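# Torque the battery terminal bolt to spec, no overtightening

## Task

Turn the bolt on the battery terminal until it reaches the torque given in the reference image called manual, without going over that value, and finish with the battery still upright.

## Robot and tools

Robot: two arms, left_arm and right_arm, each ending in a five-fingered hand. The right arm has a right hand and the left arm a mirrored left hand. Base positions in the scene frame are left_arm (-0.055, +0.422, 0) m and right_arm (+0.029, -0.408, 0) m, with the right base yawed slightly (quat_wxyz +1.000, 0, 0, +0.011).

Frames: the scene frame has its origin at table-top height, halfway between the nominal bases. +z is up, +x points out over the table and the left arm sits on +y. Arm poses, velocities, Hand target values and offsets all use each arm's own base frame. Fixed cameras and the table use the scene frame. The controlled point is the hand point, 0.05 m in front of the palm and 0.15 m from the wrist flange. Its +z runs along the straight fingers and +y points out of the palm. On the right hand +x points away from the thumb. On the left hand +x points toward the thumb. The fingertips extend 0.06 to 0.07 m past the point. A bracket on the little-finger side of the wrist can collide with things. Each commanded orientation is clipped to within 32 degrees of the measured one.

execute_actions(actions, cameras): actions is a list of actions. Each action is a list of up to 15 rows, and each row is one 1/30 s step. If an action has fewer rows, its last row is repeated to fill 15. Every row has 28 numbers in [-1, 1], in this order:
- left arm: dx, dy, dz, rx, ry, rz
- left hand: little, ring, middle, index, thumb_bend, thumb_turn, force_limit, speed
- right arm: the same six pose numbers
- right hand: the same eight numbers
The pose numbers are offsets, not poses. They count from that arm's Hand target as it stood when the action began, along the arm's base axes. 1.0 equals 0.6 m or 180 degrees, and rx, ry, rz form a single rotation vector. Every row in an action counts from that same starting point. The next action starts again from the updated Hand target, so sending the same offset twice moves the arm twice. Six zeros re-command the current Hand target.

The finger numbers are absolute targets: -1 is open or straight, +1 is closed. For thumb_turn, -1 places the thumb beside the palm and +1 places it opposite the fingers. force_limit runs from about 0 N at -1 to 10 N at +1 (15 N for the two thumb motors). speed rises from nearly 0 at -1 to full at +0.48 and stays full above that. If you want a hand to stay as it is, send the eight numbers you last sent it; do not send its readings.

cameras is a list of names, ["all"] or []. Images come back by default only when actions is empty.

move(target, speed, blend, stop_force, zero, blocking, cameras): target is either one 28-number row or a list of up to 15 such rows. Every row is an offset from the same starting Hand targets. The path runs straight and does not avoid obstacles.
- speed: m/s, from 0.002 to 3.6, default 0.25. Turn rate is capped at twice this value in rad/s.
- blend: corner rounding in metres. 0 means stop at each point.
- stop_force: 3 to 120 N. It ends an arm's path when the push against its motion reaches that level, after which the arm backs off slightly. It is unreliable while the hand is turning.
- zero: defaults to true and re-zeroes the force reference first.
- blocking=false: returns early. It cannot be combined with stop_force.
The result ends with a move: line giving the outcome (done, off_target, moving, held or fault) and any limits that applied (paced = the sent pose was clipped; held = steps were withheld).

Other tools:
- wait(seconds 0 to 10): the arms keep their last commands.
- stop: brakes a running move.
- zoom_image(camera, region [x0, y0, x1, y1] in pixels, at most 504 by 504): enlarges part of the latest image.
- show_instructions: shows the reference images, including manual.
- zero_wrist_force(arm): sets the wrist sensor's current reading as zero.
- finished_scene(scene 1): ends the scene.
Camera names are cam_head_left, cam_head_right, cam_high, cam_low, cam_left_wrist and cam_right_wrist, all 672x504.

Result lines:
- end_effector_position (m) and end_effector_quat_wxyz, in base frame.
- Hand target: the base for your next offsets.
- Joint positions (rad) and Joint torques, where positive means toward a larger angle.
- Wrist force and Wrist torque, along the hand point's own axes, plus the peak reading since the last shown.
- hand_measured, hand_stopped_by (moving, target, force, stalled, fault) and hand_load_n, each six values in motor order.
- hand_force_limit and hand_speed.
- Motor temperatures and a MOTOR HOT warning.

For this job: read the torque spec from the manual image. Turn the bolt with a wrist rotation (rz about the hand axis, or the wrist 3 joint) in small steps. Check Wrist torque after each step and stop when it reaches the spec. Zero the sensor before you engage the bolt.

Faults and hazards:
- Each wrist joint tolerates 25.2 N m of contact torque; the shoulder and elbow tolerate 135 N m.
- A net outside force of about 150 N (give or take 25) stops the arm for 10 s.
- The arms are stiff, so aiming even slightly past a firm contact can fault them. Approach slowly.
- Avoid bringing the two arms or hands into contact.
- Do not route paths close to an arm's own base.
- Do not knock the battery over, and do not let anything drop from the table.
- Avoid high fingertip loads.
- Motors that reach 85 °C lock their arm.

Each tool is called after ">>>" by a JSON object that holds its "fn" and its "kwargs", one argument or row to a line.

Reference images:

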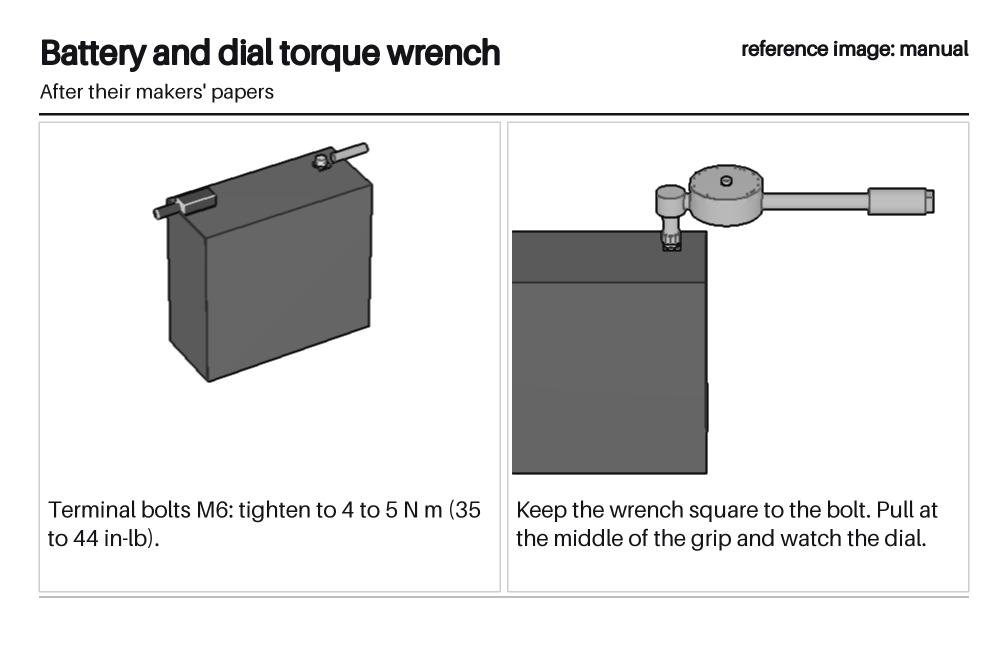

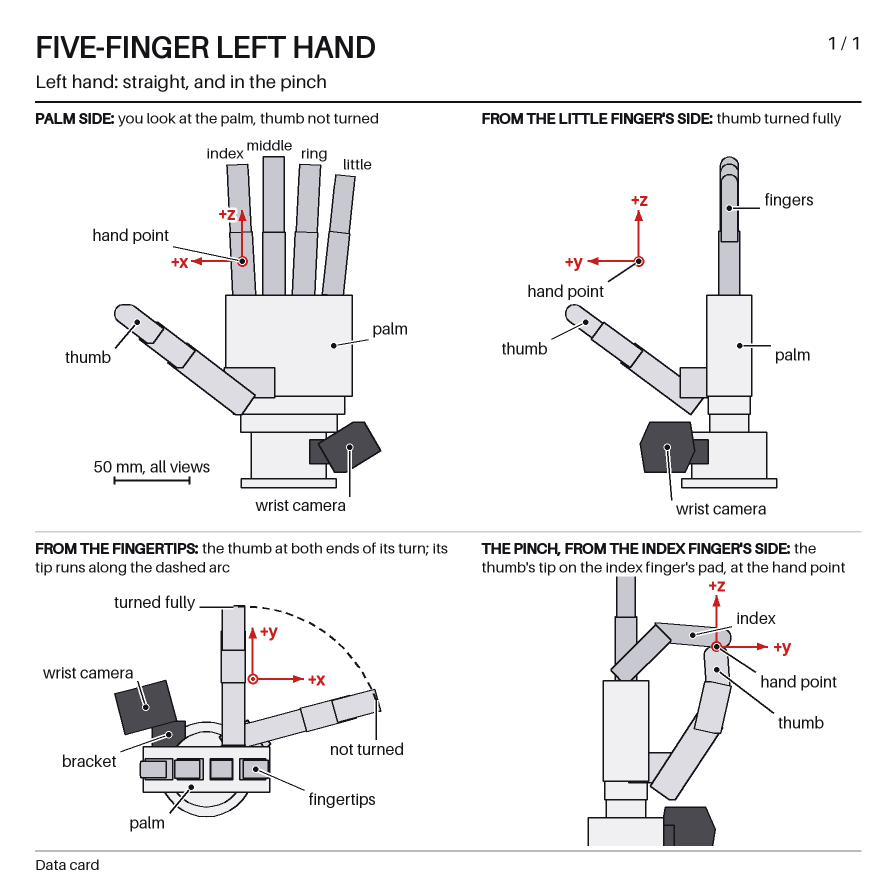

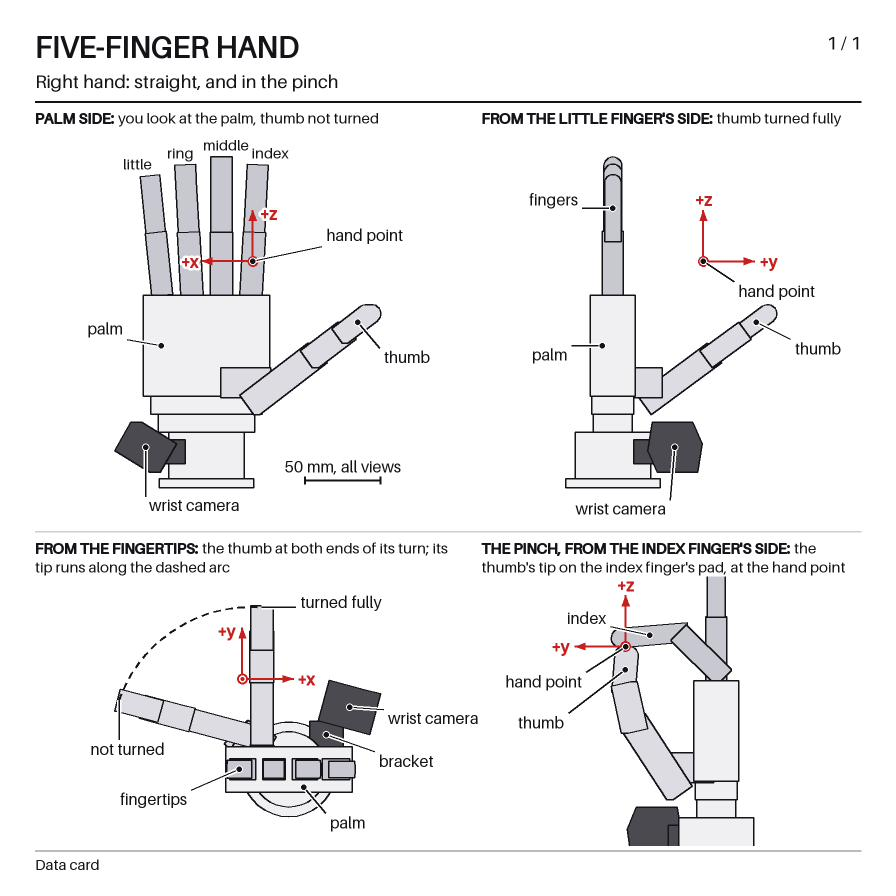

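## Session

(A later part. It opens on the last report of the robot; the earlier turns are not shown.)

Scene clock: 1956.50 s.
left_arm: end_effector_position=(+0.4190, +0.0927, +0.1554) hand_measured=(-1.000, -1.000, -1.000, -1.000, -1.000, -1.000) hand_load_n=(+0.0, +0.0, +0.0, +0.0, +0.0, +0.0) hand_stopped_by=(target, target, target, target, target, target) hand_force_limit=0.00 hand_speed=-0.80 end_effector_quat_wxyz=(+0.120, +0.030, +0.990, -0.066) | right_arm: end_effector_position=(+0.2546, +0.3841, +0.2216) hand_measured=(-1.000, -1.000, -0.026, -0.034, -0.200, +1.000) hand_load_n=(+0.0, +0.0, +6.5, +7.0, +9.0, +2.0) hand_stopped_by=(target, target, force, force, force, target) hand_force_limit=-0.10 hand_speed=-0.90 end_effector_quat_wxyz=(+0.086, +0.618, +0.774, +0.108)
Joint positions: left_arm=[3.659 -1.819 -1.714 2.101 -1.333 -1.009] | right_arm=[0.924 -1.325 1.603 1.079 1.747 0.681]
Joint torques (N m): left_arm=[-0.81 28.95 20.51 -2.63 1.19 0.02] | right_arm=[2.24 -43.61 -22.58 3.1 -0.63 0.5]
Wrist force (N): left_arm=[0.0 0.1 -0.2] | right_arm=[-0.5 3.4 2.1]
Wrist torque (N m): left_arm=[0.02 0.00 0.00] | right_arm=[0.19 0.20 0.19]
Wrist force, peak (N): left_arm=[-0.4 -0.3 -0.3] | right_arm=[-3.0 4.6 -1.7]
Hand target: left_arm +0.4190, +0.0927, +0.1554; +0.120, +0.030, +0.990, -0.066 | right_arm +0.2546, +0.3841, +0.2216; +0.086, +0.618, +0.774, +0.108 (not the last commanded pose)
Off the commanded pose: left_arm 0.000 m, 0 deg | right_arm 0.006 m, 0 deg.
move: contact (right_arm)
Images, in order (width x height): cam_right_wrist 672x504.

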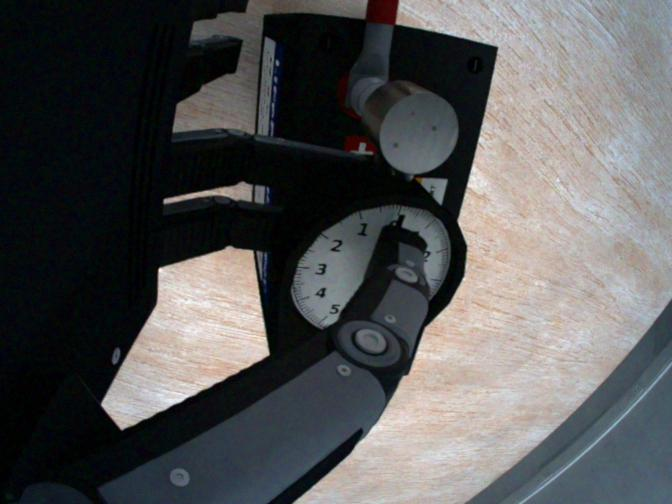

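>>> {"fn": "move", "kwargs": {
  "target": [
    [0,0,0,0,0,0,-1,-1,-1,-1,-1,-1,0,-0.8,0,0,0.004,0,0,0,-1,-1,0.05,-0.02,-0.18,1,-0.1,-0.9],
    [0,0,0,0,0,0,-1,-1,-1,-1,-1,-1,0,-0.8,0.0013,0,0.004,0,0,0,-1,-1,0.05,-0.02,-0.18,1,-0.1,-0.9]
  ],
  "speed": 0.08,
  "blend": 0.001
}}

>>> {"fn": "move", "kwargs": {
  "target": [0,0,0,0,0,0,-1,-1,-1,-1,-1,-1,0,-0.8,0,0,-0.0150,0,0,0,-1,-1,0.05,-0.02,-0.18,1,-0.1,-0.9],
  "speed": 0.012,
  "stop_force": 4
}}

>>> {"fn": "move", "kwargs": {
  "target": [
    [0,0,0,0,0,0,-1,-1,-1,-1,-1,-1,0,-0.8,0,0,0.004,0,0,0,-1,-1,0.05,-0.02,-0.18,1,-0.1,-0.9],
    [0,0,0,0,0,0,-1,-1,-1,-1,-1,-1,0,-0.8,0.0013,0.0003,0.004,0,0,0,-1,-1,0.05,-0.02,-0.18,1,-0.1,-0.9]
  ],
  "speed": 0.08,
  "blend": 0.001
}}

>>> {"fn": "move", "kwargs": {
  "target": [0,0,0,0,0,0,-1,-1,-1,-1,-1,-1,0,-0.8,0,0,-0.0150,0,0,0,-1,-1,0.05,-0.02,-0.18,1,-0.1,-0.9],
  "speed": 0.012,
  "stop_force": 4,
  "cameras": ["cam_right_wrist"]
}}

>>> {"fn": "zoom_image", "kwargs": {
  "camera": "cam_right_wrist",
  "region": [330, 60, 400, 130]
}}

Scene clock: 2015.50 s.
left_arm: end_effector_position=(+0.4190, +0.0927, +0.1554) hand_measured=(-1.000, -1.000, -1.000, -1.000, -1.000, -1.000) hand_load_n=(+0.0, +0.0, +0.0, +0.0, +0.0, +0.0) hand_stopped_by=(target, target, target, target, target, target) hand_force_limit=0.00 hand_speed=-0.80 end_effector_quat_wxyz=(+0.120, +0.030, +0.990, -0.066) | right_arm: end_effector_position=(+0.2554, +0.3841, +0.2241) hand_measured=(-1.000, -1.000, -0.026, -0.034, -0.200, +1.000) hand_load_n=(+0.0, +0.0, +7.5, +6.0, +8.5, +0.5) hand_stopped_by=(target, target, force, force, force, target) hand_force_limit=-0.10 hand_speed=-0.90 end_effector_quat_wxyz=(+0.086, +0.618, +0.774, +0.108)
Joint positions: left_arm=[3.659 -1.819 -1.714 2.101 -1.333 -1.009] | right_arm=[0.922 -1.326 1.597 1.085 1.747 0.68]
Joint torques (N m): left_arm=[-1.65 28.99 19.96 -2.54 0.83 -0.09] | right_arm=[-5.03 -20.55 -21.32 0.82 -0.37 -0.69]
Wrist force (N): left_arm=[0.0 -0.2 -0.1] | right_arm=[-1.4 -0.1 4.1]
Wrist torque (N m): left_arm=[-0.02 0.00 0.00] | right_arm=[0.14 0.11 0.04]
Wrist force, peak (N): left_arm=[-0.5 -0.2 0.1] | right_arm=[-0.7 3.4 2.6]
Hand target: left_arm +0.4190, +0.0927, +0.1554; +0.120, +0.030, +0.990, -0.066 | right_arm +0.2554, +0.3841, +0.2240; +0.086, +0.618, +0.774, +0.108
Off the commanded pose: left_arm 0.000 m, 0 deg | right_arm 0.000 m, 0 deg.
move: done; blend cut to 0.0004 m at target 1

Scene clock: 2016.80 s.
left_arm: end_effector_position=(+0.4190, +0.0927, +0.1554) hand_measured=(-1.000, -1.000, -1.000, -1.000, -1.000, -1.000) hand_load_n=(+0.0, +0.0, +0.0, +0.0, +0.0, +0.0) hand_stopped_by=(target, target, target, target, target, target) hand_force_limit=0.00 hand_speed=-0.80 end_effector_quat_wxyz=(+0.120, +0.030, +0.990, -0.066) | right_arm: end_effector_position=(+0.2554, +0.3842, +0.2211) hand_measured=(-1.000, -1.000, -0.026, -0.034, -0.200, +1.000) hand_load_n=(+0.0, +0.0, +6.0, +7.5, +9.0, +2.5) hand_stopped_by=(target, target, force, force, force, target) hand_force_limit=-0.10 hand_speed=-0.90 end_effector_quat_wxyz=(+0.086, +0.618, +0.774, +0.108)
Joint positions: left_arm=[3.659 -1.819 -1.714 2.101 -1.333 -1.009] | right_arm=[0.922 -1.324 1.603 1.077 1.747 0.68]
Joint torques (N m): left_arm=[-0.55 28.95 19.29 -2.91 0.9 0.06] | right_arm=[-5.53 -43.47 -22.61 3.45 -0.05 -0.35]
Wrist force (N): left_arm=[0.1 -0.1 -0.3] | right_arm=[-0.4 3.4 2.2]
Wrist torque (N m): left_arm=[0.00 -0.03 0.01] | right_arm=[0.13 0.25 0.18]
Wrist force, peak (N): left_arm=[-0.4 0.0 -0.4] | right_arm=[-2.6 5.2 -2.2]
Hand target: left_arm +0.4190, +0.0927, +0.1554; +0.120, +0.030, +0.990, -0.066 | right_arm +0.2554, +0.3842, +0.2211; +0.086, +0.618, +0.774, +0.108 (not the last commanded pose)
Off the commanded pose: left_arm 0.000 m, 0 deg | right_arm 0.006 m, 0 deg.
move: contact (right_arm)

Scene clock: 2017.50 s.
left_arm: end_effector_position=(+0.4190, +0.0927, +0.1554) hand_measured=(-1.000, -1.000, -1.000, -1.000, -1.000, -1.000) hand_load_n=(+0.0, +0.0, +0.0, +0.0, +0.0, +0.0) hand_stopped_by=(target, target, target, target, target, target) hand_force_limit=0.00 hand_speed=-0.80 end_effector_quat_wxyz=(+0.120, +0.030, +0.990, -0.066) | right_arm: end_effector_position=(+0.2562, +0.3843, +0.2236) hand_measured=(-1.000, -1.000, -0.026, -0.034, -0.200, +1.000) hand_load_n=(+0.0, +0.0, +7.5, +6.0, +8.5, +0.5) hand_stopped_by=(target, target, force, force, force, target) hand_force_limit=-0.10 hand_speed=-0.90 end_effector_quat_wxyz=(+0.086, +0.618, +0.774, +0.108)
Joint positions: left_arm=[3.659 -1.819 -1.714 2.101 -1.333 -1.009] | right_arm=[0.921 -1.325 1.597 1.084 1.747 0.678]
Joint torques (N m): left_arm=[-0.57 28.92 21.05 -2.7 0.87 -0.03] | right_arm=[-2.56 -19.35 -19.28 1.53 -0.52 -0.86]
Wrist force (N): left_arm=[-0.4 0.0 -0.1] | right_arm=[-1.4 0.1 3.9]
Wrist torque (N m): left_arm=[0.01 0.06 -0.02] | right_arm=[0.17 0.12 0.04]
Wrist force, peak (N): left_arm=[-0.5 -0.1 -0.3] | right_arm=[-1.1 -0.1 4.1]
Hand target: left_arm +0.4190, +0.0927, +0.1554; +0.120, +0.030, +0.990, -0.066 | right_arm +0.2562, +0.3843, +0.2235; +0.086, +0.618, +0.774, +0.108
Off the commanded pose: left_arm 0.000 m, 0 deg | right_arm 0.000 m, 0 deg.
move: done; blend cut to 0.0004 m at target 1

Scene clock: 2018.77 s.
left_arm: end_effector_position=(+0.4190, +0.0927, +0.1554) hand_measured=(-1.000, -1.000, -1.000, -1.000, -1.000, -1.000) hand_load_n=(+0.0, +0.0, +0.0, +0.0, +0.0, +0.5) hand_stopped_by=(target, target, target, target, target, target) hand_force_limit=0.00 hand_speed=-0.80 end_effector_quat_wxyz=(+0.120, +0.030, +0.990, -0.066) | right_arm: end_effector_position=(+0.2562, +0.3843, +0.2210) hand_measured=(-1.000, -1.000, -0.026, -0.034, -0.200, +1.000) hand_load_n=(+0.0, +0.0, +6.0, +6.5, +9.5, +2.5) hand_stopped_by=(target, target, force, force, force, target) hand_force_limit=-0.10 hand_speed=-0.90 end_effector_quat_wxyz=(+0.086, +0.618, +0.774, +0.108)
Joint positions: left_arm=[3.659 -1.819 -1.714 2.101 -1.333 -1.009] | right_arm=[0.921 -1.323 1.602 1.077 1.747 0.678]
Joint torques (N m): left_arm=[-0.81 28.53 20.89 -2.81 0.81 -0.06] | right_arm=[1.77 -42.91 -23.48 1.99 -0.25 -0.89]
Wrist force (N): left_arm=[0.0 -0.1 0.1] | right_arm=[-2.0 0.3 1.0]
Wrist torque (N m): left_arm=[-0.02 0.00 0.00] | right_arm=[0.18 0.25 0.04]
Wrist force, peak (N): left_arm=[-0.3 0.2 -0.5] | right_arm=[-6.5 1.7 -4.3]
Hand target: left_arm +0.4190, +0.0927, +0.1554; +0.120, +0.030, +0.990, -0.066 | right_arm +0.2562, +0.3843, +0.2210; +0.086, +0.618, +0.774, +0.108 (not the last commanded pose)
Off the commanded pose: left_arm 0.000 m, 0 deg | right_arm 0.006 m, 0 deg.
move: contact (right_arm)
Images, in order (width x height): cam_right_wrist 672x504.

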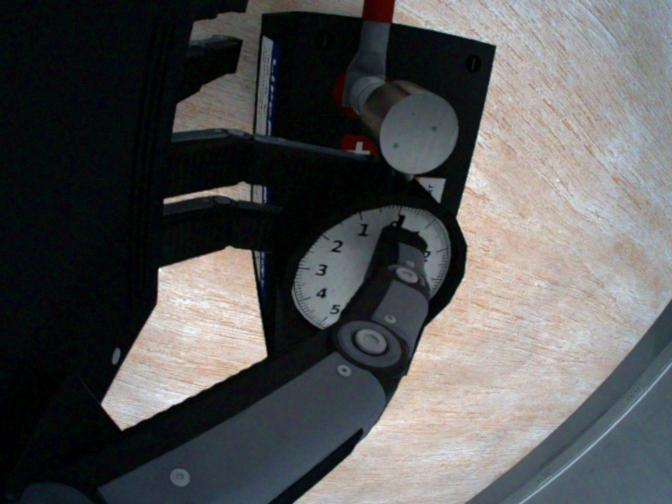

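Scaled by 7.200 from the camera's 672x504 image, which has a finer 960x720 frame.

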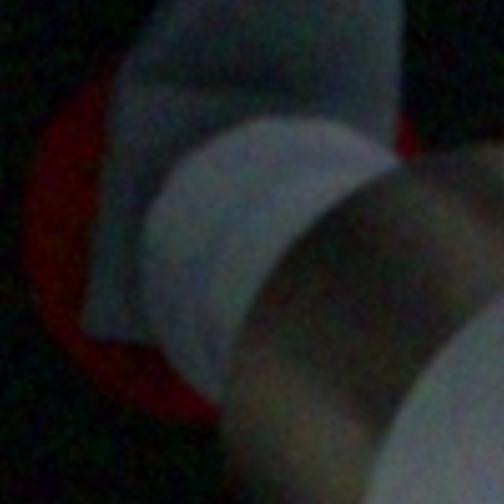

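>>> {"fn": "execute_actions", "kwargs": {
  "actions": [],
  "cameras": ["cam_right_wrist"]
}}

Scene clock: 2051.03 s.
left_arm: end_effector_position=(+0.4190, +0.0927, +0.1554) hand_measured=(-1.000, -1.000, -1.000, -1.000, -1.000, -1.000) hand_load_n=(+0.0, +0.0, +0.0, +0.0, +0.0, +0.0) hand_stopped_by=(target, target, target, target, target, target) hand_force_limit=0.00 hand_speed=-0.80 end_effector_quat_wxyz=(+0.120, +0.030, +0.990, -0.066) | right_arm: end_effector_position=(+0.2562, +0.3843, +0.2210) hand_measured=(-1.000, -1.000, -0.026, -0.034, -0.200, +1.000) hand_load_n=(+0.0, +0.0, +6.0, +6.5, +9.5, +2.5) hand_stopped_by=(target, target, force, force, force, target) hand_force_limit=-0.10 hand_speed=-0.90 end_effector_quat_wxyz=(+0.086, +0.618, +0.774, +0.108)
Joint positions: left_arm=[3.659 -1.819 -1.714 2.101 -1.333 -1.009] | right_arm=[0.921 -1.323 1.602 1.077 1.747 0.678]
Joint velocities: within noise
Joint torques (N m): left_arm=[-0.48 29.39 20.47 -2.72 1.02 0.04] | right_arm=[1.32 -43.06 -23.61 0.9 -0.2 -1.38]
Motor temperatures (°C): left_arm=[29 30 32 32 43 41] | right_arm=[32 35 32 39 33 40]
Wrist force (N): left_arm=[0.0 0.1 -0.2] | right_arm=[-1.7 0.5 0.7]
Wrist torque (N m): left_arm=[0.03 0.00 0.00] | right_arm=[0.22 0.20 0.06]
Wrist force, peak (N): left_arm=[-0.1 -0.2 -0.6] | right_arm=[-2.0 -0.1 1.2]
Hand target: left_arm +0.4190, +0.0927, +0.1554; +0.120, +0.030, +0.990, -0.066 | right_arm +0.2562, +0.3843, +0.2210; +0.086, +0.618, +0.774, +0.108 (not the last commanded pose)
Off the commanded pose: left_arm 0.000 m, 0 deg | right_arm 0.006 m, 0 deg.
Images, in order (width x height): cam_right_wrist 672x504.

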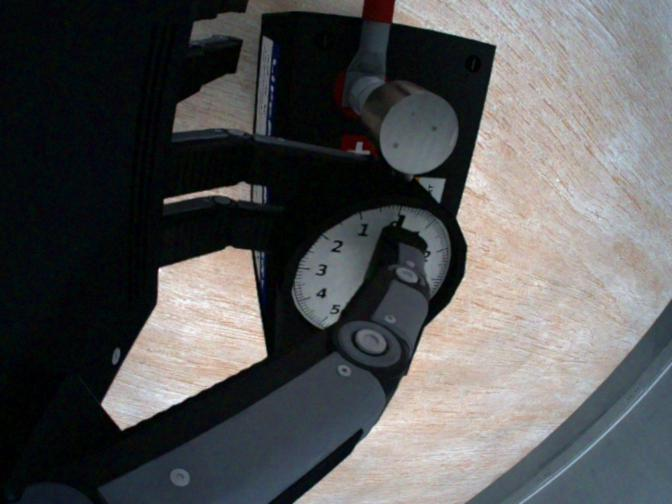

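>>> {"fn": "zoom_image", "kwargs": {
  "camera": "cam_right_wrist",
  "region": [320, 40, 420, 140]
}}

Scaled by 5.040 from the camera's 672x504 image, which has a finer 960x720 frame.

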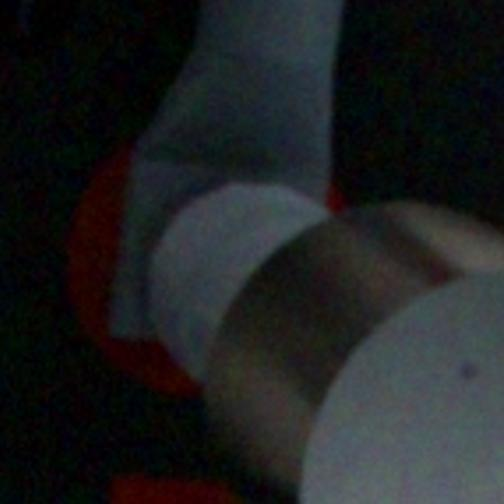

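>>> {"fn": "execute_actions", "kwargs": {
  "actions": [],
  "cameras": ["cam_low", "cam_high", "cam_left_wrist"]
}}

>>> {"fn": "zoom_image", "kwargs": {
  "camera": "cam_low",
  "region": [250, 150, 400, 260]
}}

Scene clock: 2077.20 s.
left_arm: end_effector_position=(+0.4190, +0.0927, +0.1554) hand_measured=(-1.000, -1.000, -1.000, -1.000, -1.000, -1.000) hand_load_n=(+0.0, +0.0, +0.5, +0.0, +0.0, +0.0) hand_stopped_by=(target, target, target, target, target, target) hand_force_limit=0.00 hand_speed=-0.80 end_effector_quat_wxyz=(+0.120, +0.030, +0.990, -0.066) | right_arm: end_effector_position=(+0.2562, +0.3843, +0.2210) hand_measured=(-1.000, -1.000, -0.026, -0.034, -0.200, +1.000) hand_load_n=(+0.0, +0.0, +6.0, +7.0, +9.5, +2.5) hand_stopped_by=(target, target, force, force, force, target) hand_force_limit=-0.10 hand_speed=-0.90 end_effector_quat_wxyz=(+0.086, +0.618, +0.774, +0.108)
Joint positions: left_arm=[3.659 -1.819 -1.714 2.101 -1.333 -1.009] | right_arm=[0.921 -1.323 1.602 1.077 1.747 0.678]
Joint velocities: within noise
Joint torques (N m): left_arm=[-1.45 28.72 20.28 -2.8 1.15 -0.04] | right_arm=[1.48 -43.11 -23.52 0.81 -0.16 -1.41]
Motor temperatures (°C): left_arm=[29 30 32 32 43 41] | right_arm=[32 35 32 39 33 40]
Wrist force (N): left_arm=[-0.1 0.0 -0.3] | right_arm=[-1.6 0.5 0.7]
Wrist torque (N m): left_arm=[0.01 0.01 -0.01] | right_arm=[0.22 0.19 0.06]
Wrist force, peak (N): left_arm=[0.1 0.2 -0.7] | right_arm=[-1.9 0.4 1.2]
Hand target: left_arm +0.4190, +0.0927, +0.1554; +0.120, +0.030, +0.990, -0.066 | right_arm +0.2562, +0.3843, +0.2210; +0.086, +0.618, +0.774, +0.108 (not the last commanded pose)
Off the commanded pose: left_arm 0.000 m, 0 deg | right_arm 0.006 m, 0 deg.
Images, in order (width x height): cam_high 672x504, cam_low 672x504, cam_left_wrist 672x504.

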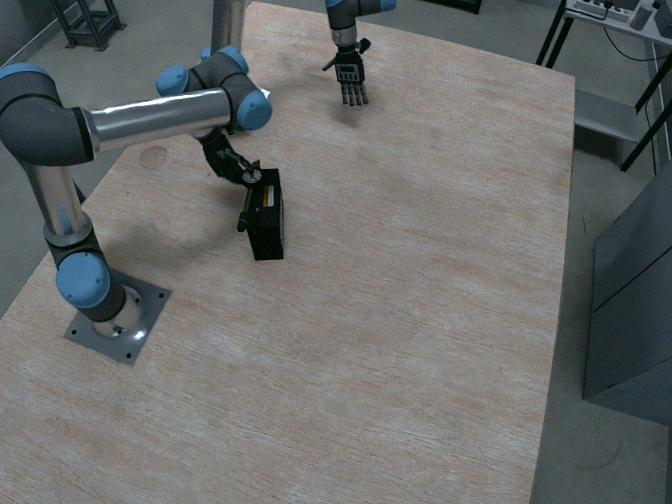

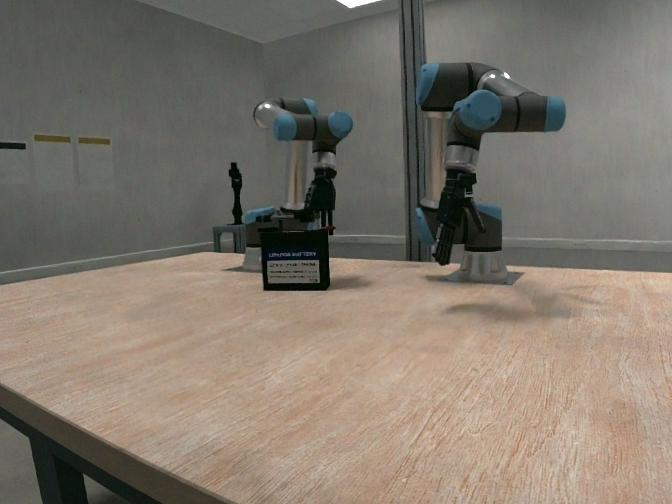

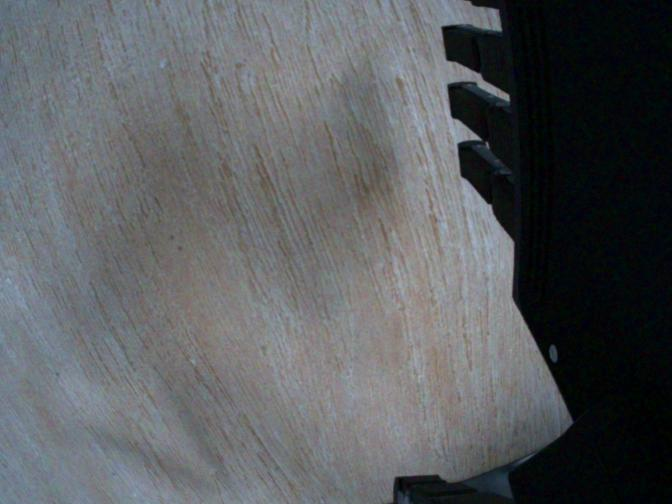

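Scaled by 3.360.

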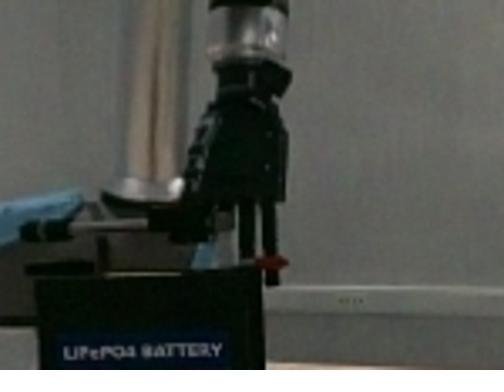

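>>> {"fn": "zoom_image", "kwargs": {
  "camera": "cam_low",
  "region": [255, 205, 345, 245]
}}

Scaled by 5.600.

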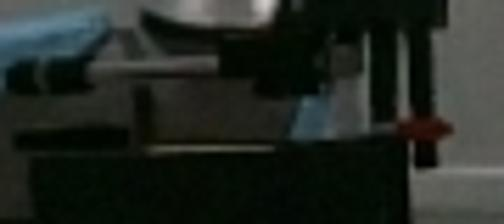

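>>> {"fn": "move", "kwargs": {
  "target": [
    [0,0,0,0,0,0,-1,-1,-1,-1,-1,-1,0,-0.8, 0,0,0.005,0,0,0,-1,-1,0.05,-0.02,-0.18,1,-0.1,-0.9],
    [0,0,0,0,0,0,-1,-1,-1,-1,-1,-1,0,-0.8, 0.00033,-0.00075,0.005,0,0,0,-1,-1,0.05,-0.02,-0.18,1,-0.1,-0.9]
  ],
  "speed": 0.03
}}

>>> {"fn": "move", "kwargs": {
  "target": [0,0,0,0,0,0,-1,-1,-1,-1,-1,-1,0,-0.8, 0,0,-0.025,0,0,0,-1,-1,0.05,-0.02,-0.18,1,-0.1,-0.9],
  "speed": 0.012,
  "stop_force": 6
}}

Scene clock: 2105.50 s.
left_arm: end_effector_position=(+0.4190, +0.0927, +0.1554) hand_measured=(-1.000, -1.000, -1.000, -1.000, -1.000, -1.000) hand_load_n=(+0.0, -0.5, +0.0, +0.0, +0.0, +0.0) hand_stopped_by=(target, target, target, target, target, target) hand_force_limit=0.00 hand_speed=-0.80 end_effector_quat_wxyz=(+0.120, +0.030, +0.990, -0.066) | right_arm: end_effector_position=(+0.2564, +0.3839, +0.2240) hand_measured=(-1.000, -1.000, -0.026, -0.034, -0.200, +1.000) hand_load_n=(+0.0, +0.0, +7.5, +6.0, +8.5, +1.0) hand_stopped_by=(target, target, force, force, force, target) hand_force_limit=-0.10 hand_speed=-0.90 end_effector_quat_wxyz=(+0.086, +0.618, +0.774, +0.108)
Joint positions: left_arm=[3.659 -1.819 -1.714 2.101 -1.333 -1.009] | right_arm=[0.919 -1.326 1.597 1.084 1.746 0.677]
Joint torques (N m): left_arm=[-1.12 28.21 21.72 -2.78 0.92 0.1] | right_arm=[-5.93 -40.79 -12.1 0.42 -0.67 -1.24]
Wrist force (N): left_arm=[0.1 -0.3 -0.3] | right_arm=[-1.2 -0.5 3.8]
Wrist torque (N m): left_arm=[-0.03 -0.01 0.02] | right_arm=[0.11 0.09 0.04]
Wrist force, peak (N): left_arm=[-0.4 -0.5 -0.2] | right_arm=[-1.4 0.1 4.1]
Hand target: left_arm +0.4190, +0.0927, +0.1554; +0.120, +0.030, +0.990, -0.066 | right_arm +0.2564, +0.3839, +0.2240; +0.086, +0.618, +0.774, +0.108
Off the commanded pose: left_arm 0.000 m, 0 deg | right_arm 0.000 m, 0 deg.
move: done

Scene clock: 2106.83 s.
left_arm: end_effector_position=(+0.4190, +0.0927, +0.1554) hand_measured=(-1.000, -1.000, -1.000, -1.000, -1.000, -1.000) hand_load_n=(+0.0, +0.0, +0.0, +0.0, +0.0, +0.0) hand_stopped_by=(target, target, target, target, target, target) hand_force_limit=0.00 hand_speed=-0.80 end_effector_quat_wxyz=(+0.120, +0.030, +0.990, -0.066) | right_arm: end_effector_position=(+0.2564, +0.3839, +0.2205) hand_measured=(-1.000, -1.000, -0.026, -0.034, -0.200, +1.000) hand_load_n=(+0.0, +0.0, +5.0, +8.0, +10.0, +4.0) hand_stopped_by=(target, target, force, force, force, target) hand_force_limit=-0.10 hand_speed=-0.90 end_effector_quat_wxyz=(+0.086, +0.618, +0.774, +0.108)
Joint positions: left_arm=[3.659 -1.819 -1.714 2.101 -1.333 -1.009] | right_arm=[0.919 -1.324 1.604 1.075 1.746 0.677]
Joint torques (N m): left_arm=[-0.64 28.24 21.43 -2.64 0.94 -0.14] | right_arm=[-2.29 -42.07 -22.85 2.12 -0.26 0.06]
Wrist force (N): left_arm=[-0.1 -0.1 -0.1] | right_arm=[-1.2 1.3 -0.1]
Wrist torque (N m): left_arm=[-0.01 0.01 0.00] | right_arm=[0.14 0.32 0.10]
Wrist force, peak (N): left_arm=[-0.5 -0.3 0.0] | right_arm=[-5.6 2.9 -6.2]
Hand target: left_arm +0.4190, +0.0927, +0.1554; +0.120, +0.030, +0.990, -0.066 | right_arm +0.2564, +0.3839, +0.2205; +0.086, +0.618, +0.774, +0.108 (not the last commanded pose)
Off the commanded pose: left_arm 0.000 m, 0 deg | right_arm 0.012 m, 0 deg.
move: contact (right_arm)

>>> {"fn": "move", "kwargs": {
  "target": [
    [0,0,0,0,0,0,-1,-1,-1,-1,-1,-1,0,-0.8, 0,0,0.005,0,0,0,-1,-1,0.05,-0.02,-0.18,1,-0.1,-0.9],
    [0,0,0,0,0,0,-1,-1,-1,-1,-1,-1,0,-0.8, 0.00033,-0.00075,0.005,0,0,0,-1,-1,0.05,-0.02,-0.18,1,-0.1,-0.9]
  ],
  "speed": 0.03
}}

>>> {"fn": "move", "kwargs": {
  "target": [0,0,0,0,0,0,-1,-1,-1,-1,-1,-1,0,-0.8, 0,0,-0.025,0,0,0,-1,-1,0.05,-0.02,-0.18,1,-0.1,-0.9],
  "speed": 0.012,
  "stop_force": 6
}}

Scene clock: 2113.10 s.
left_arm: end_effector_position=(+0.4190, +0.0927, +0.1554) hand_measured=(-1.000, -1.000, -1.000, -1.000, -1.000, -1.000) hand_load_n=(+0.0, +0.0, +0.0, +0.0, +0.0, +0.0) hand_stopped_by=(target, target, target, target, target, target) hand_force_limit=0.00 hand_speed=-0.80 end_effector_quat_wxyz=(+0.120, +0.030, +0.990, -0.066) | right_arm: end_effector_position=(+0.2566, +0.3834, +0.2235) hand_measured=(-1.000, -1.000, -0.026, -0.034, -0.200, +1.000) hand_load_n=(+0.0, +0.0, +7.5, +6.0, +8.0, +1.0) hand_stopped_by=(target, target, force, force, force, target) hand_force_limit=-0.10 hand_speed=-0.90 end_effector_quat_wxyz=(+0.086, +0.618, +0.774, +0.108)
Joint positions: left_arm=[3.659 -1.819 -1.714 2.101 -1.333 -1.009] | right_arm=[0.918 -1.326 1.599 1.083 1.746 0.676]
Joint torques (N m): left_arm=[-1.02 28.21 21.81 -2.64 0.92 0] | right_arm=[-5.16 -40.38 -12.08 0.64 -0.64 -1.28]
Wrist force (N): left_arm=[-0.2 0.1 0.0] | right_arm=[-1.3 -0.3 3.8]
Wrist torque (N m): left_arm=[0.01 0.03 -0.01] | right_arm=[0.14 0.10 0.04]
Wrist force, peak (N): left_arm=[-0.6 -0.1 -0.3] | right_arm=[-1.4 0.0 4.0]
Hand target: left_arm +0.4190, +0.0927, +0.1554; +0.120, +0.030, +0.990, -0.066 | right_arm +0.2566, +0.3834, +0.2235; +0.086, +0.618, +0.774, +0.108
Off the commanded pose: left_arm 0.000 m, 0 deg | right_arm 0.000 m, 0 deg.
move: done

Scene clock: 2114.43 s.
left_arm: end_effector_position=(+0.4190, +0.0927, +0.1554) hand_measured=(-1.000, -1.000, -1.000, -1.000, -1.000, -1.000) hand_load_n=(+0.0, +0.0, +0.0, +0.0, +0.0, +0.0) hand_stopped_by=(target, target, target, target, target, target) hand_force_limit=0.00 hand_speed=-0.80 end_effector_quat_wxyz=(+0.120, +0.030, +0.990, -0.066) | right_arm: end_effector_position=(+0.2566, +0.3834, +0.2200) hand_measured=(-1.000, -1.000, -0.026, -0.034, -0.200, +1.000) hand_load_n=(+0.0, +0.0, +4.0, +8.5, +10.5, +5.5) hand_stopped_by=(target, target, force, force, force, target) hand_force_limit=-0.10 hand_speed=-0.90 end_effector_quat_wxyz=(+0.086, +0.618, +0.774, +0.108)
Joint positions: left_arm=[3.659 -1.819 -1.714 2.101 -1.333 -1.009] | right_arm=[0.918 -1.324 1.606 1.074 1.746 0.676]
Joint torques (N m): left_arm=[-1.54 30.58 20.65 -2.6 1.05 0.03] | right_arm=[1.55 -41.67 -21.52 2.63 -0.26 -0.03]
Wrist force (N): left_arm=[-0.1 -0.2 -0.3] | right_arm=[-0.3 2.5 -1.3]
Wrist torque (N m): left_arm=[-0.02 0.00 -0.01] | right_arm=[0.18 0.39 0.16]
Wrist force, peak (N): left_arm=[-0.2 -0.7 -0.6] | right_arm=[-5.1 3.9 -6.6]
Hand target: left_arm +0.4190, +0.0927, +0.1554; +0.120, +0.030, +0.990, -0.066 | right_arm +0.2566, +0.3834, +0.2200; +0.086, +0.618, +0.774, +0.108 (not the last commanded pose)
Off the commanded pose: left_arm 0.000 m, 0 deg | right_arm 0.012 m, 0 deg.
move: contact (right_arm)

>>> {"fn": "execute_actions", "kwargs": {
  "actions": [],
  "cameras": ["cam_right_wrist"]
}}

>>> {"fn": "zoom_image", "kwargs": {
  "camera": "cam_right_wrist",
  "region": [320, 40, 420, 140]
}}

Scene clock: 2121.90 s.
left_arm: end_effector_position=(+0.4190, +0.0927, +0.1554) hand_measured=(-1.000, -1.000, -1.000, -1.000, -1.000, -1.000) hand_load_n=(+0.0, +0.0, +0.0, +0.0, +0.0, +0.0) hand_stopped_by=(target, target, target, target, target, target) hand_force_limit=0.00 hand_speed=-0.80 end_effector_quat_wxyz=(+0.120, +0.030, +0.990, -0.066) | right_arm: end_effector_position=(+0.2566, +0.3834, +0.2200) hand_measured=(-1.000, -1.000, -0.026, -0.034, -0.200, +1.000) hand_load_n=(+0.0, +0.0, +4.5, +8.5, +10.5, +5.0) hand_stopped_by=(target, target, force, force, force, target) hand_force_limit=-0.10 hand_speed=-0.90 end_effector_quat_wxyz=(+0.086, +0.618, +0.774, +0.108)
Joint positions: left_arm=[3.659 -1.819 -1.714 2.101 -1.333 -1.009] | right_arm=[0.918 -1.324 1.606 1.074 1.746 0.676]
Joint velocities: within noise
Joint torques (N m): left_arm=[-1.22 29.24 19.33 -2.75 0.94 -0.12] | right_arm=[1.58 -41.73 -21.04 1.42 -0.32 -1.18]
Motor temperatures (°C): left_arm=[29 30 32 32 43 41] | right_arm=[32 35 32 39 33 40]
Wrist force (N): left_arm=[-0.3 -0.1 -0.4] | right_arm=[-0.5 2.4 -1.5]
Wrist torque (N m): left_arm=[0.01 0.04 -0.02] | right_arm=[0.16 0.41 0.15]
Wrist force, peak (N): left_arm=[-0.6 0.0 -0.5] | right_arm=[-0.6 2.6 -1.8]
Hand target: left_arm +0.4190, +0.0927, +0.1554; +0.120, +0.030, +0.990, -0.066 | right_arm +0.2566, +0.3834, +0.2200; +0.086, +0.618, +0.774, +0.108 (not the last commanded pose)
Off the commanded pose: left_arm 0.000 m, 0 deg | right_arm 0.012 m, 0 deg.
Images, in order (width x height): cam_right_wrist 672x504.

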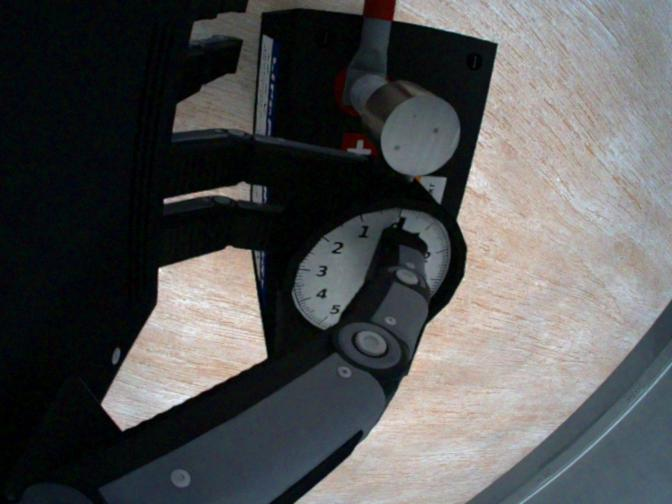

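Scaled by 5.040 from the camera's 672x504 image, which has a finer 960x720 frame.

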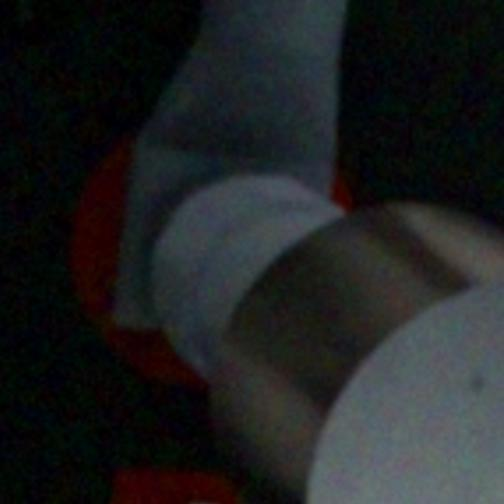

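>>> {"fn": "execute_actions", "kwargs": {
  "actions": [],
  "cameras": ["cam_head_left", "cam_head_right"]
}}

Scene clock: 2173.80 s.
left_arm: end_effector_position=(+0.4190, +0.0927, +0.1554) hand_measured=(-1.000, -1.000, -1.000, -1.000, -1.000, -1.000) hand_load_n=(+0.0, +0.0, +0.0, +0.0, +0.0, +0.0) hand_stopped_by=(target, target, target, target, target, target) hand_force_limit=0.00 hand_speed=-0.80 end_effector_quat_wxyz=(+0.120, +0.030, +0.990, -0.066) | right_arm: end_effector_position=(+0.2566, +0.3834, +0.2200) hand_measured=(-1.000, -1.000, -0.026, -0.034, -0.200, +1.000) hand_load_n=(+0.0, +0.0, +4.0, +8.5, +11.0, +5.0) hand_stopped_by=(target, target, force, force, force, target) hand_force_limit=-0.10 hand_speed=-0.90 end_effector_quat_wxyz=(+0.086, +0.618, +0.774, +0.108)
Joint positions: left_arm=[3.659 -1.819 -1.714 2.101 -1.333 -1.009] | right_arm=[0.918 -1.324 1.606 1.074 1.746 0.676]
Joint velocities: within noise
Joint torques (N m): left_arm=[-0.7 28.5 20 -2.54 1.02 -0.14] | right_arm=[1.13 -41.05 -21.12 1.38 -0.28 -1.27]
Motor temperatures (°C): left_arm=[29 30 32 32 43 41] | right_arm=[32 35 31 39 32 40]
Wrist force (N): left_arm=[-0.1 0.0 -0.1] | right_arm=[-0.3 2.5 -1.5]
Wrist torque (N m): left_arm=[0.02 0.02 -0.01] | right_arm=[0.19 0.39 0.16]
Wrist force, peak (N): left_arm=[-0.4 -0.2 -0.3] | right_arm=[-0.7 2.5 -1.8]
Hand target: left_arm +0.4190, +0.0927, +0.1554; +0.120, +0.030, +0.990, -0.066 | right_arm +0.2566, +0.3834, +0.2200; +0.086, +0.618, +0.774, +0.108 (not the last commanded pose)
Off the commanded pose: left_arm 0.000 m, 0 deg | right_arm 0.012 m, 0 deg.
Images, in order (width x height): cam_head_left 672x504, cam_head_right 672x504.

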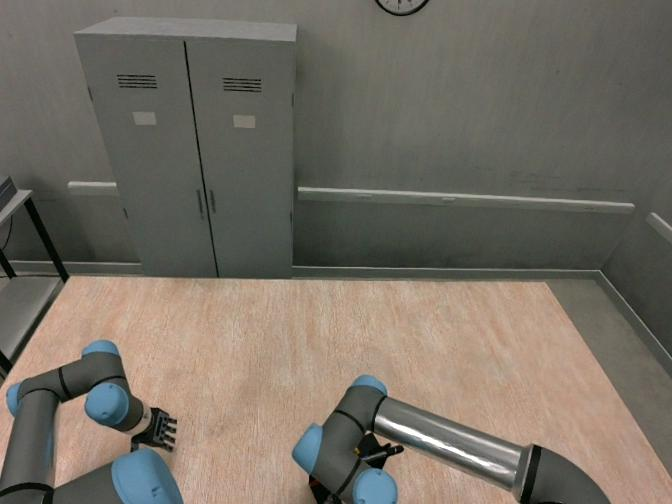

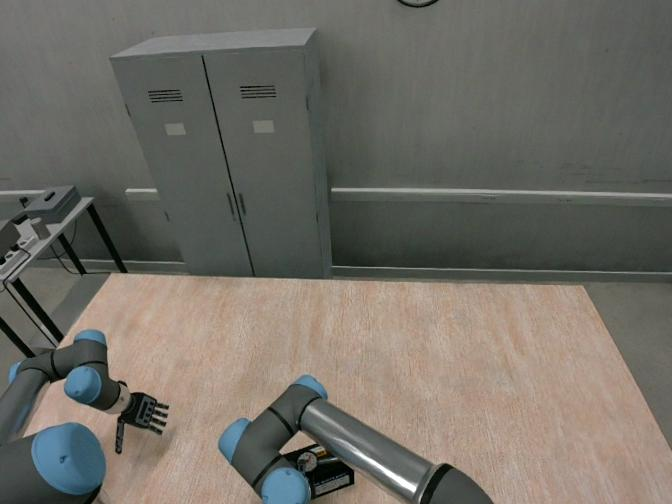

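>>> {"fn": "move", "kwargs": {
  "target": [
    [0,0,0,0,0,0,-1,-1,-1,-1,-1,-1,0,-0.8, 0,0,0.008,0,0,0,-1,-1,0.05,-0.02,-0.18,1,-0.1,-0.9],
    [0,0,0,0,0,0,-1,-1,-1,-1,-1,-1,0,-0.8, 0.00983,-0.02117,0.008,0,0,0,-1,-1,0.05,-0.02,-0.18,1,-0.1,-0.9]
  ],
  "speed": 0.03,
  "cameras": ["cam_right_wrist"]
}}

>>> {"fn": "zoom_image", "kwargs": {
  "camera": "cam_right_wrist",
  "region": [330, 30, 410, 110]
}}

Scene clock: 2299.13 s.
left_arm: end_effector_position=(+0.4190, +0.0927, +0.1554) hand_measured=(-1.000, -1.000, -1.000, -1.000, -1.000, -1.000) hand_load_n=(+0.0, +0.0, +0.0, +0.0, +0.0, +0.0) hand_stopped_by=(target, target, target, target, target, target) hand_force_limit=0.00 hand_speed=-0.80 end_effector_quat_wxyz=(+0.120, +0.030, +0.990, -0.066) | right_arm: end_effector_position=(+0.2625, +0.3707, +0.2249) hand_measured=(-1.000, -1.000, -0.026, -0.034, -0.200, +1.000) hand_load_n=(+0.0, +0.0, +7.5, +6.0, +8.0, +1.0) hand_stopped_by=(target, target, force, force, force, target) hand_force_limit=-0.10 hand_speed=-0.90 end_effector_quat_wxyz=(+0.086, +0.618, +0.774, +0.108)
Joint positions: left_arm=[3.659 -1.819 -1.714 2.101 -1.333 -1.009] | right_arm=[0.885 -1.352 1.627 1.075 1.739 0.643]
Joint torques (N m): left_arm=[-0.11 28.33 20.97 -2.8 1.17 0.08] | right_arm=[9.29 -18.79 -23.55 2.87 1.11 1.47]
Wrist force (N): left_arm=[-0.1 -0.2 -0.1] | right_arm=[-1.6 0.0 4.1]
Wrist torque (N m): left_arm=[-0.02 0.02 -0.01] | right_arm=[0.15 0.13 0.00]
Wrist force, peak (N): left_arm=[-0.2 -0.4 -0.5] | right_arm=[-1.5 -0.1 4.3]
Hand target: left_arm +0.4190, +0.0927, +0.1554; +0.120, +0.030, +0.990, -0.066 | right_arm +0.2625, +0.3707, +0.2248; +0.086, +0.618, +0.774, +0.108
Off the commanded pose: left_arm 0.000 m, 0 deg | right_arm 0.000 m, 0 deg.
move: done
Images, in order (width x height): cam_right_wrist 672x504.

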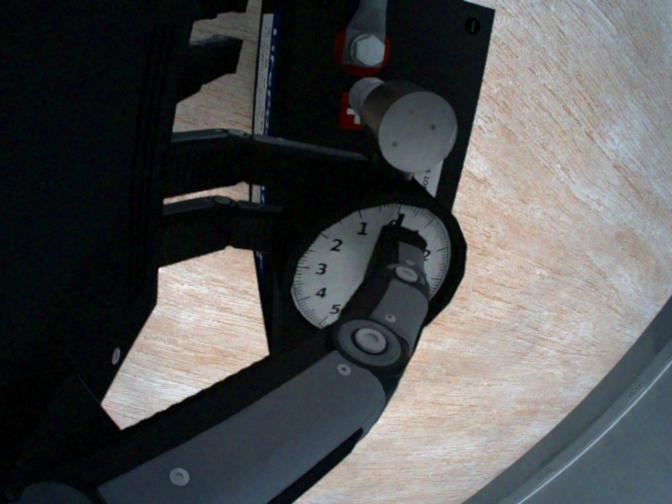

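Scaled by 6.300 from the camera's 672x504 image, which has a finer 960x720 frame.

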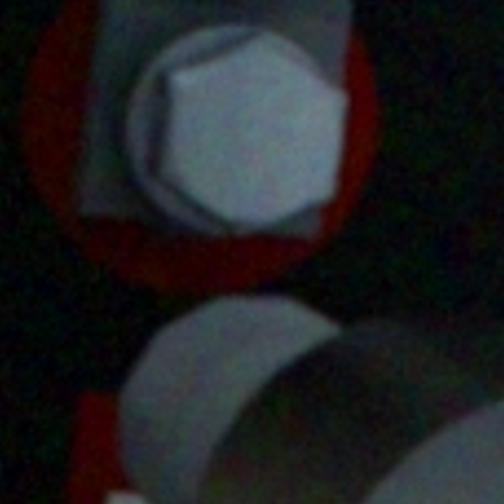

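>>> {"fn": "zoom_image", "kwargs": {
  "camera": "cam_right_wrist",
  "region": [340, 25, 390, 75]
}}

>>> {"fn": "zoom_image", "kwargs": {
  "camera": "cam_right_wrist",
  "region": [340, 65, 390, 115]
}}

Scaled by 10.080 from the camera's 672x504 image, which has a finer 960x720 frame.

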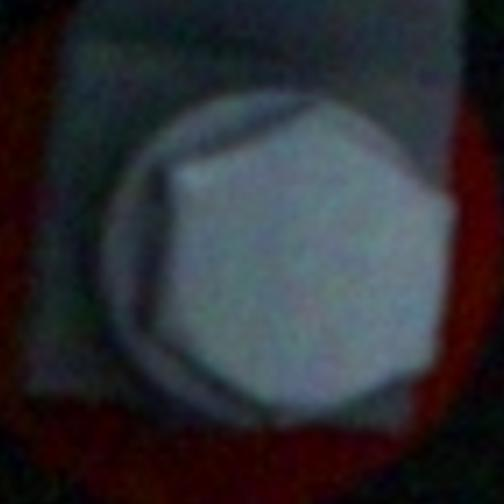

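Scaled by 10.080 from the camera's 672x504 image, which has a finer 960x720 frame.

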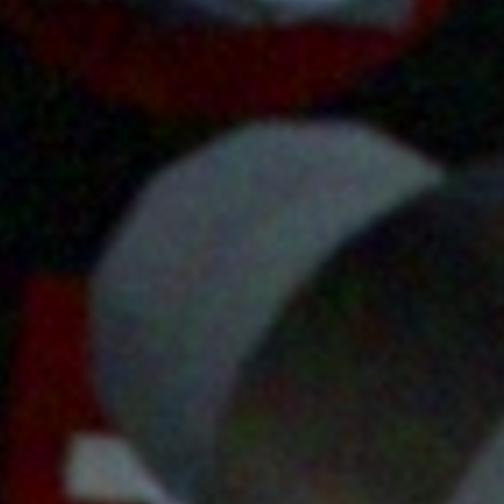

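>>> {"fn": "move", "kwargs": {
  "target": [0,0,0,0,0,0,-1,-1,-1,-1,-1,-1,0,-0.8, -0.0035,0.0075,0,0,0,0,-1,-1,0.05,-0.02,-0.18,1,-0.1,-0.9],
  "speed": 0.03,
  "cameras": ["cam_right_wrist"]
}}

>>> {"fn": "zoom_image", "kwargs": {
  "camera": "cam_right_wrist",
  "region": [330, 40, 400, 110]
}}

Scene clock: 2389.30 s.
left_arm: end_effector_position=(+0.4190, +0.0927, +0.1554) hand_measured=(-1.000, -1.000, -1.000, -1.000, -1.000, -1.000) hand_load_n=(+0.0, +0.0, +0.0, +0.0, +0.0, +0.0) hand_stopped_by=(target, target, target, target, target, target) hand_force_limit=0.00 hand_speed=-0.80 end_effector_quat_wxyz=(+0.120, +0.030, +0.990, -0.066) | right_arm: end_effector_position=(+0.2604, +0.3753, +0.2248) hand_measured=(-1.000, -1.000, -0.026, -0.034, -0.200, +1.000) hand_load_n=(+0.0, +0.0, +7.5, +6.0, +8.0, +1.0) hand_stopped_by=(target, target, force, force, force, target) hand_force_limit=-0.10 hand_speed=-0.90 end_effector_quat_wxyz=(+0.086, +0.618, +0.774, +0.108)
Joint positions: left_arm=[3.659 -1.819 -1.714 2.101 -1.333 -1.009] | right_arm=[0.897 -1.343 1.616 1.079 1.742 0.655]
Joint torques (N m): left_arm=[-1.06 29.8 20.66 -2.78 1.2 -0.1] | right_arm=[-6.05 -30.98 -16.2 2.79 1.97 -0.4]
Wrist force (N): left_arm=[0.1 -0.1 0.0] | right_arm=[-1.6 -0.1 3.7]
Wrist torque (N m): left_arm=[-0.01 -0.01 0.01] | right_arm=[0.18 0.14 -0.14]
Wrist force, peak (N): left_arm=[-0.6 -0.2 -0.4] | right_arm=[-1.5 0.0 4.4]
Hand target: left_arm +0.4190, +0.0927, +0.1554; +0.120, +0.030, +0.990, -0.066 | right_arm +0.2604, +0.3752, +0.2248; +0.086, +0.618, +0.774, +0.108
Off the commanded pose: left_arm 0.000 m, 0 deg | right_arm 0.000 m, 0 deg.
move: done
Images, in order (width x height): cam_right_wrist 672x504.

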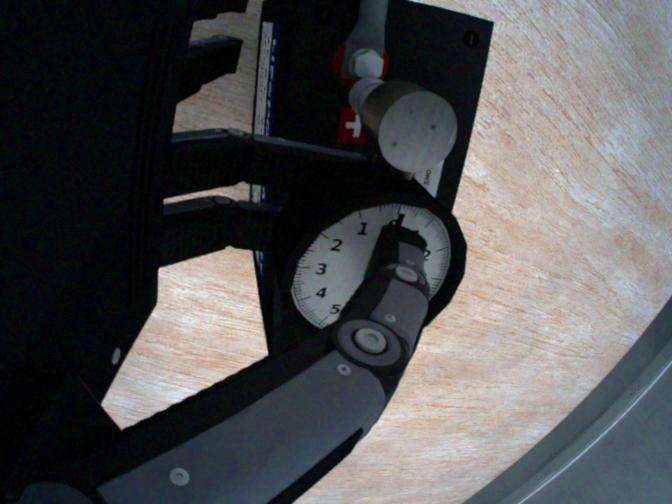

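Scaled by 7.200 from the camera's 672x504 image, which has a finer 960x720 frame.

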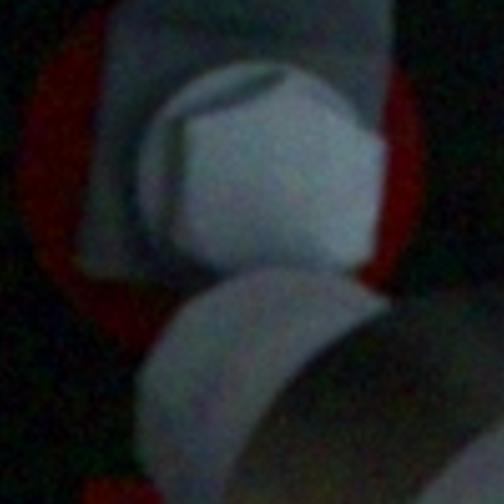

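>>> {"fn": "zoom_image", "kwargs": {
  "camera": "cam_right_wrist",
  "region": [345, 40, 395, 90]
}}

>>> {"fn": "move", "kwargs": {
  "target": [0,0,0,0,0,0,-1,-1,-1,-1,-1,-1,0,-0.8, -0.00283,0.00583,0,0,0,0,-1,-1,0.05,-0.02,-0.18,1,-0.1,-0.9],
  "speed": 0.03,
  "cameras": ["cam_right_wrist"]
}}

>>> {"fn": "zoom_image", "kwargs": {
  "camera": "cam_right_wrist",
  "region": [345, 50, 395, 100]
}}

Scaled by 10.080 from the camera's 672x504 image, which has a finer 960x720 frame.

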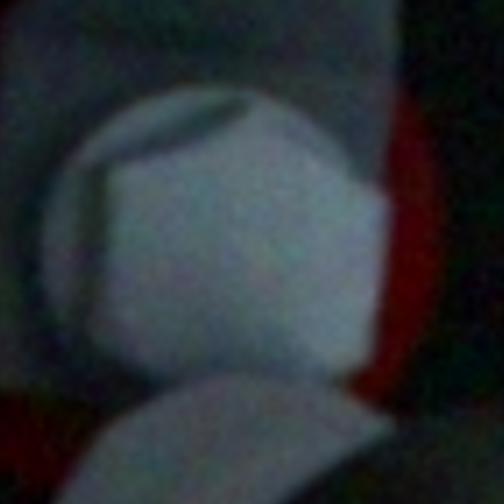

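Scene clock: 2401.00 s.
left_arm: end_effector_position=(+0.4190, +0.0927, +0.1554) hand_measured=(-1.000, -1.000, -1.000, -1.000, -1.000, -1.000) hand_load_n=(+0.0, +0.0, +0.0, +0.0, -0.5, +0.0) hand_stopped_by=(target, target, target, target, target, target) hand_force_limit=0.00 hand_speed=-0.80 end_effector_quat_wxyz=(+0.120, +0.030, +0.990, -0.066) | right_arm: end_effector_position=(+0.2587, +0.3788, +0.2248) hand_measured=(-1.000, -1.000, -0.026, -0.034, -0.200, +1.000) hand_load_n=(+0.0, +0.0, +7.5, +6.0, +8.0, +0.5) hand_stopped_by=(target, target, force, force, force, target) hand_force_limit=-0.10 hand_speed=-0.90 end_effector_quat_wxyz=(+0.086, +0.618, +0.774, +0.108)
Joint positions: left_arm=[3.659 -1.819 -1.714 2.101 -1.333 -1.009] | right_arm=[0.907 -1.336 1.608 1.082 1.744 0.664]
Joint torques (N m): left_arm=[-0.5 29.65 20.7 -2.74 1.08 0.07] | right_arm=[-4.12 -27.81 -17.18 2.97 2.04 -0.37]
Wrist force (N): left_arm=[-0.2 -0.1 -0.1] | right_arm=[-1.3 -0.4 3.7]
Wrist torque (N m): left_arm=[-0.02 0.03 -0.01] | right_arm=[0.12 0.11 -0.13]
Wrist force, peak (N): left_arm=[0.1 -0.5 -0.5] | right_arm=[-1.5 -0.2 4.2]
Hand target: left_arm +0.4190, +0.0927, +0.1554; +0.120, +0.030, +0.990, -0.066 | right_arm +0.2587, +0.3787, +0.2248; +0.086, +0.618, +0.774, +0.108
Off the commanded pose: left_arm 0.000 m, 0 deg | right_arm 0.000 m, 0 deg.
move: done
Images, in order (width x height): cam_right_wrist 672x504.

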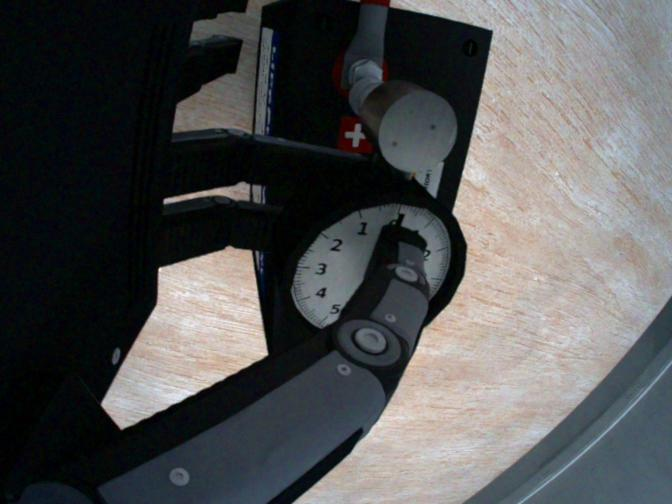

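Scaled by 10.080 from the camera's 672x504 image, which has a finer 960x720 frame.

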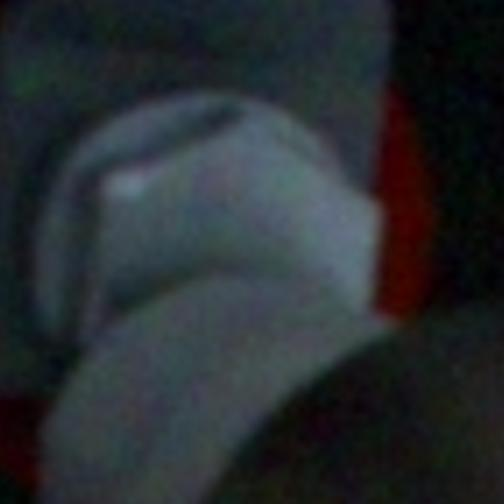

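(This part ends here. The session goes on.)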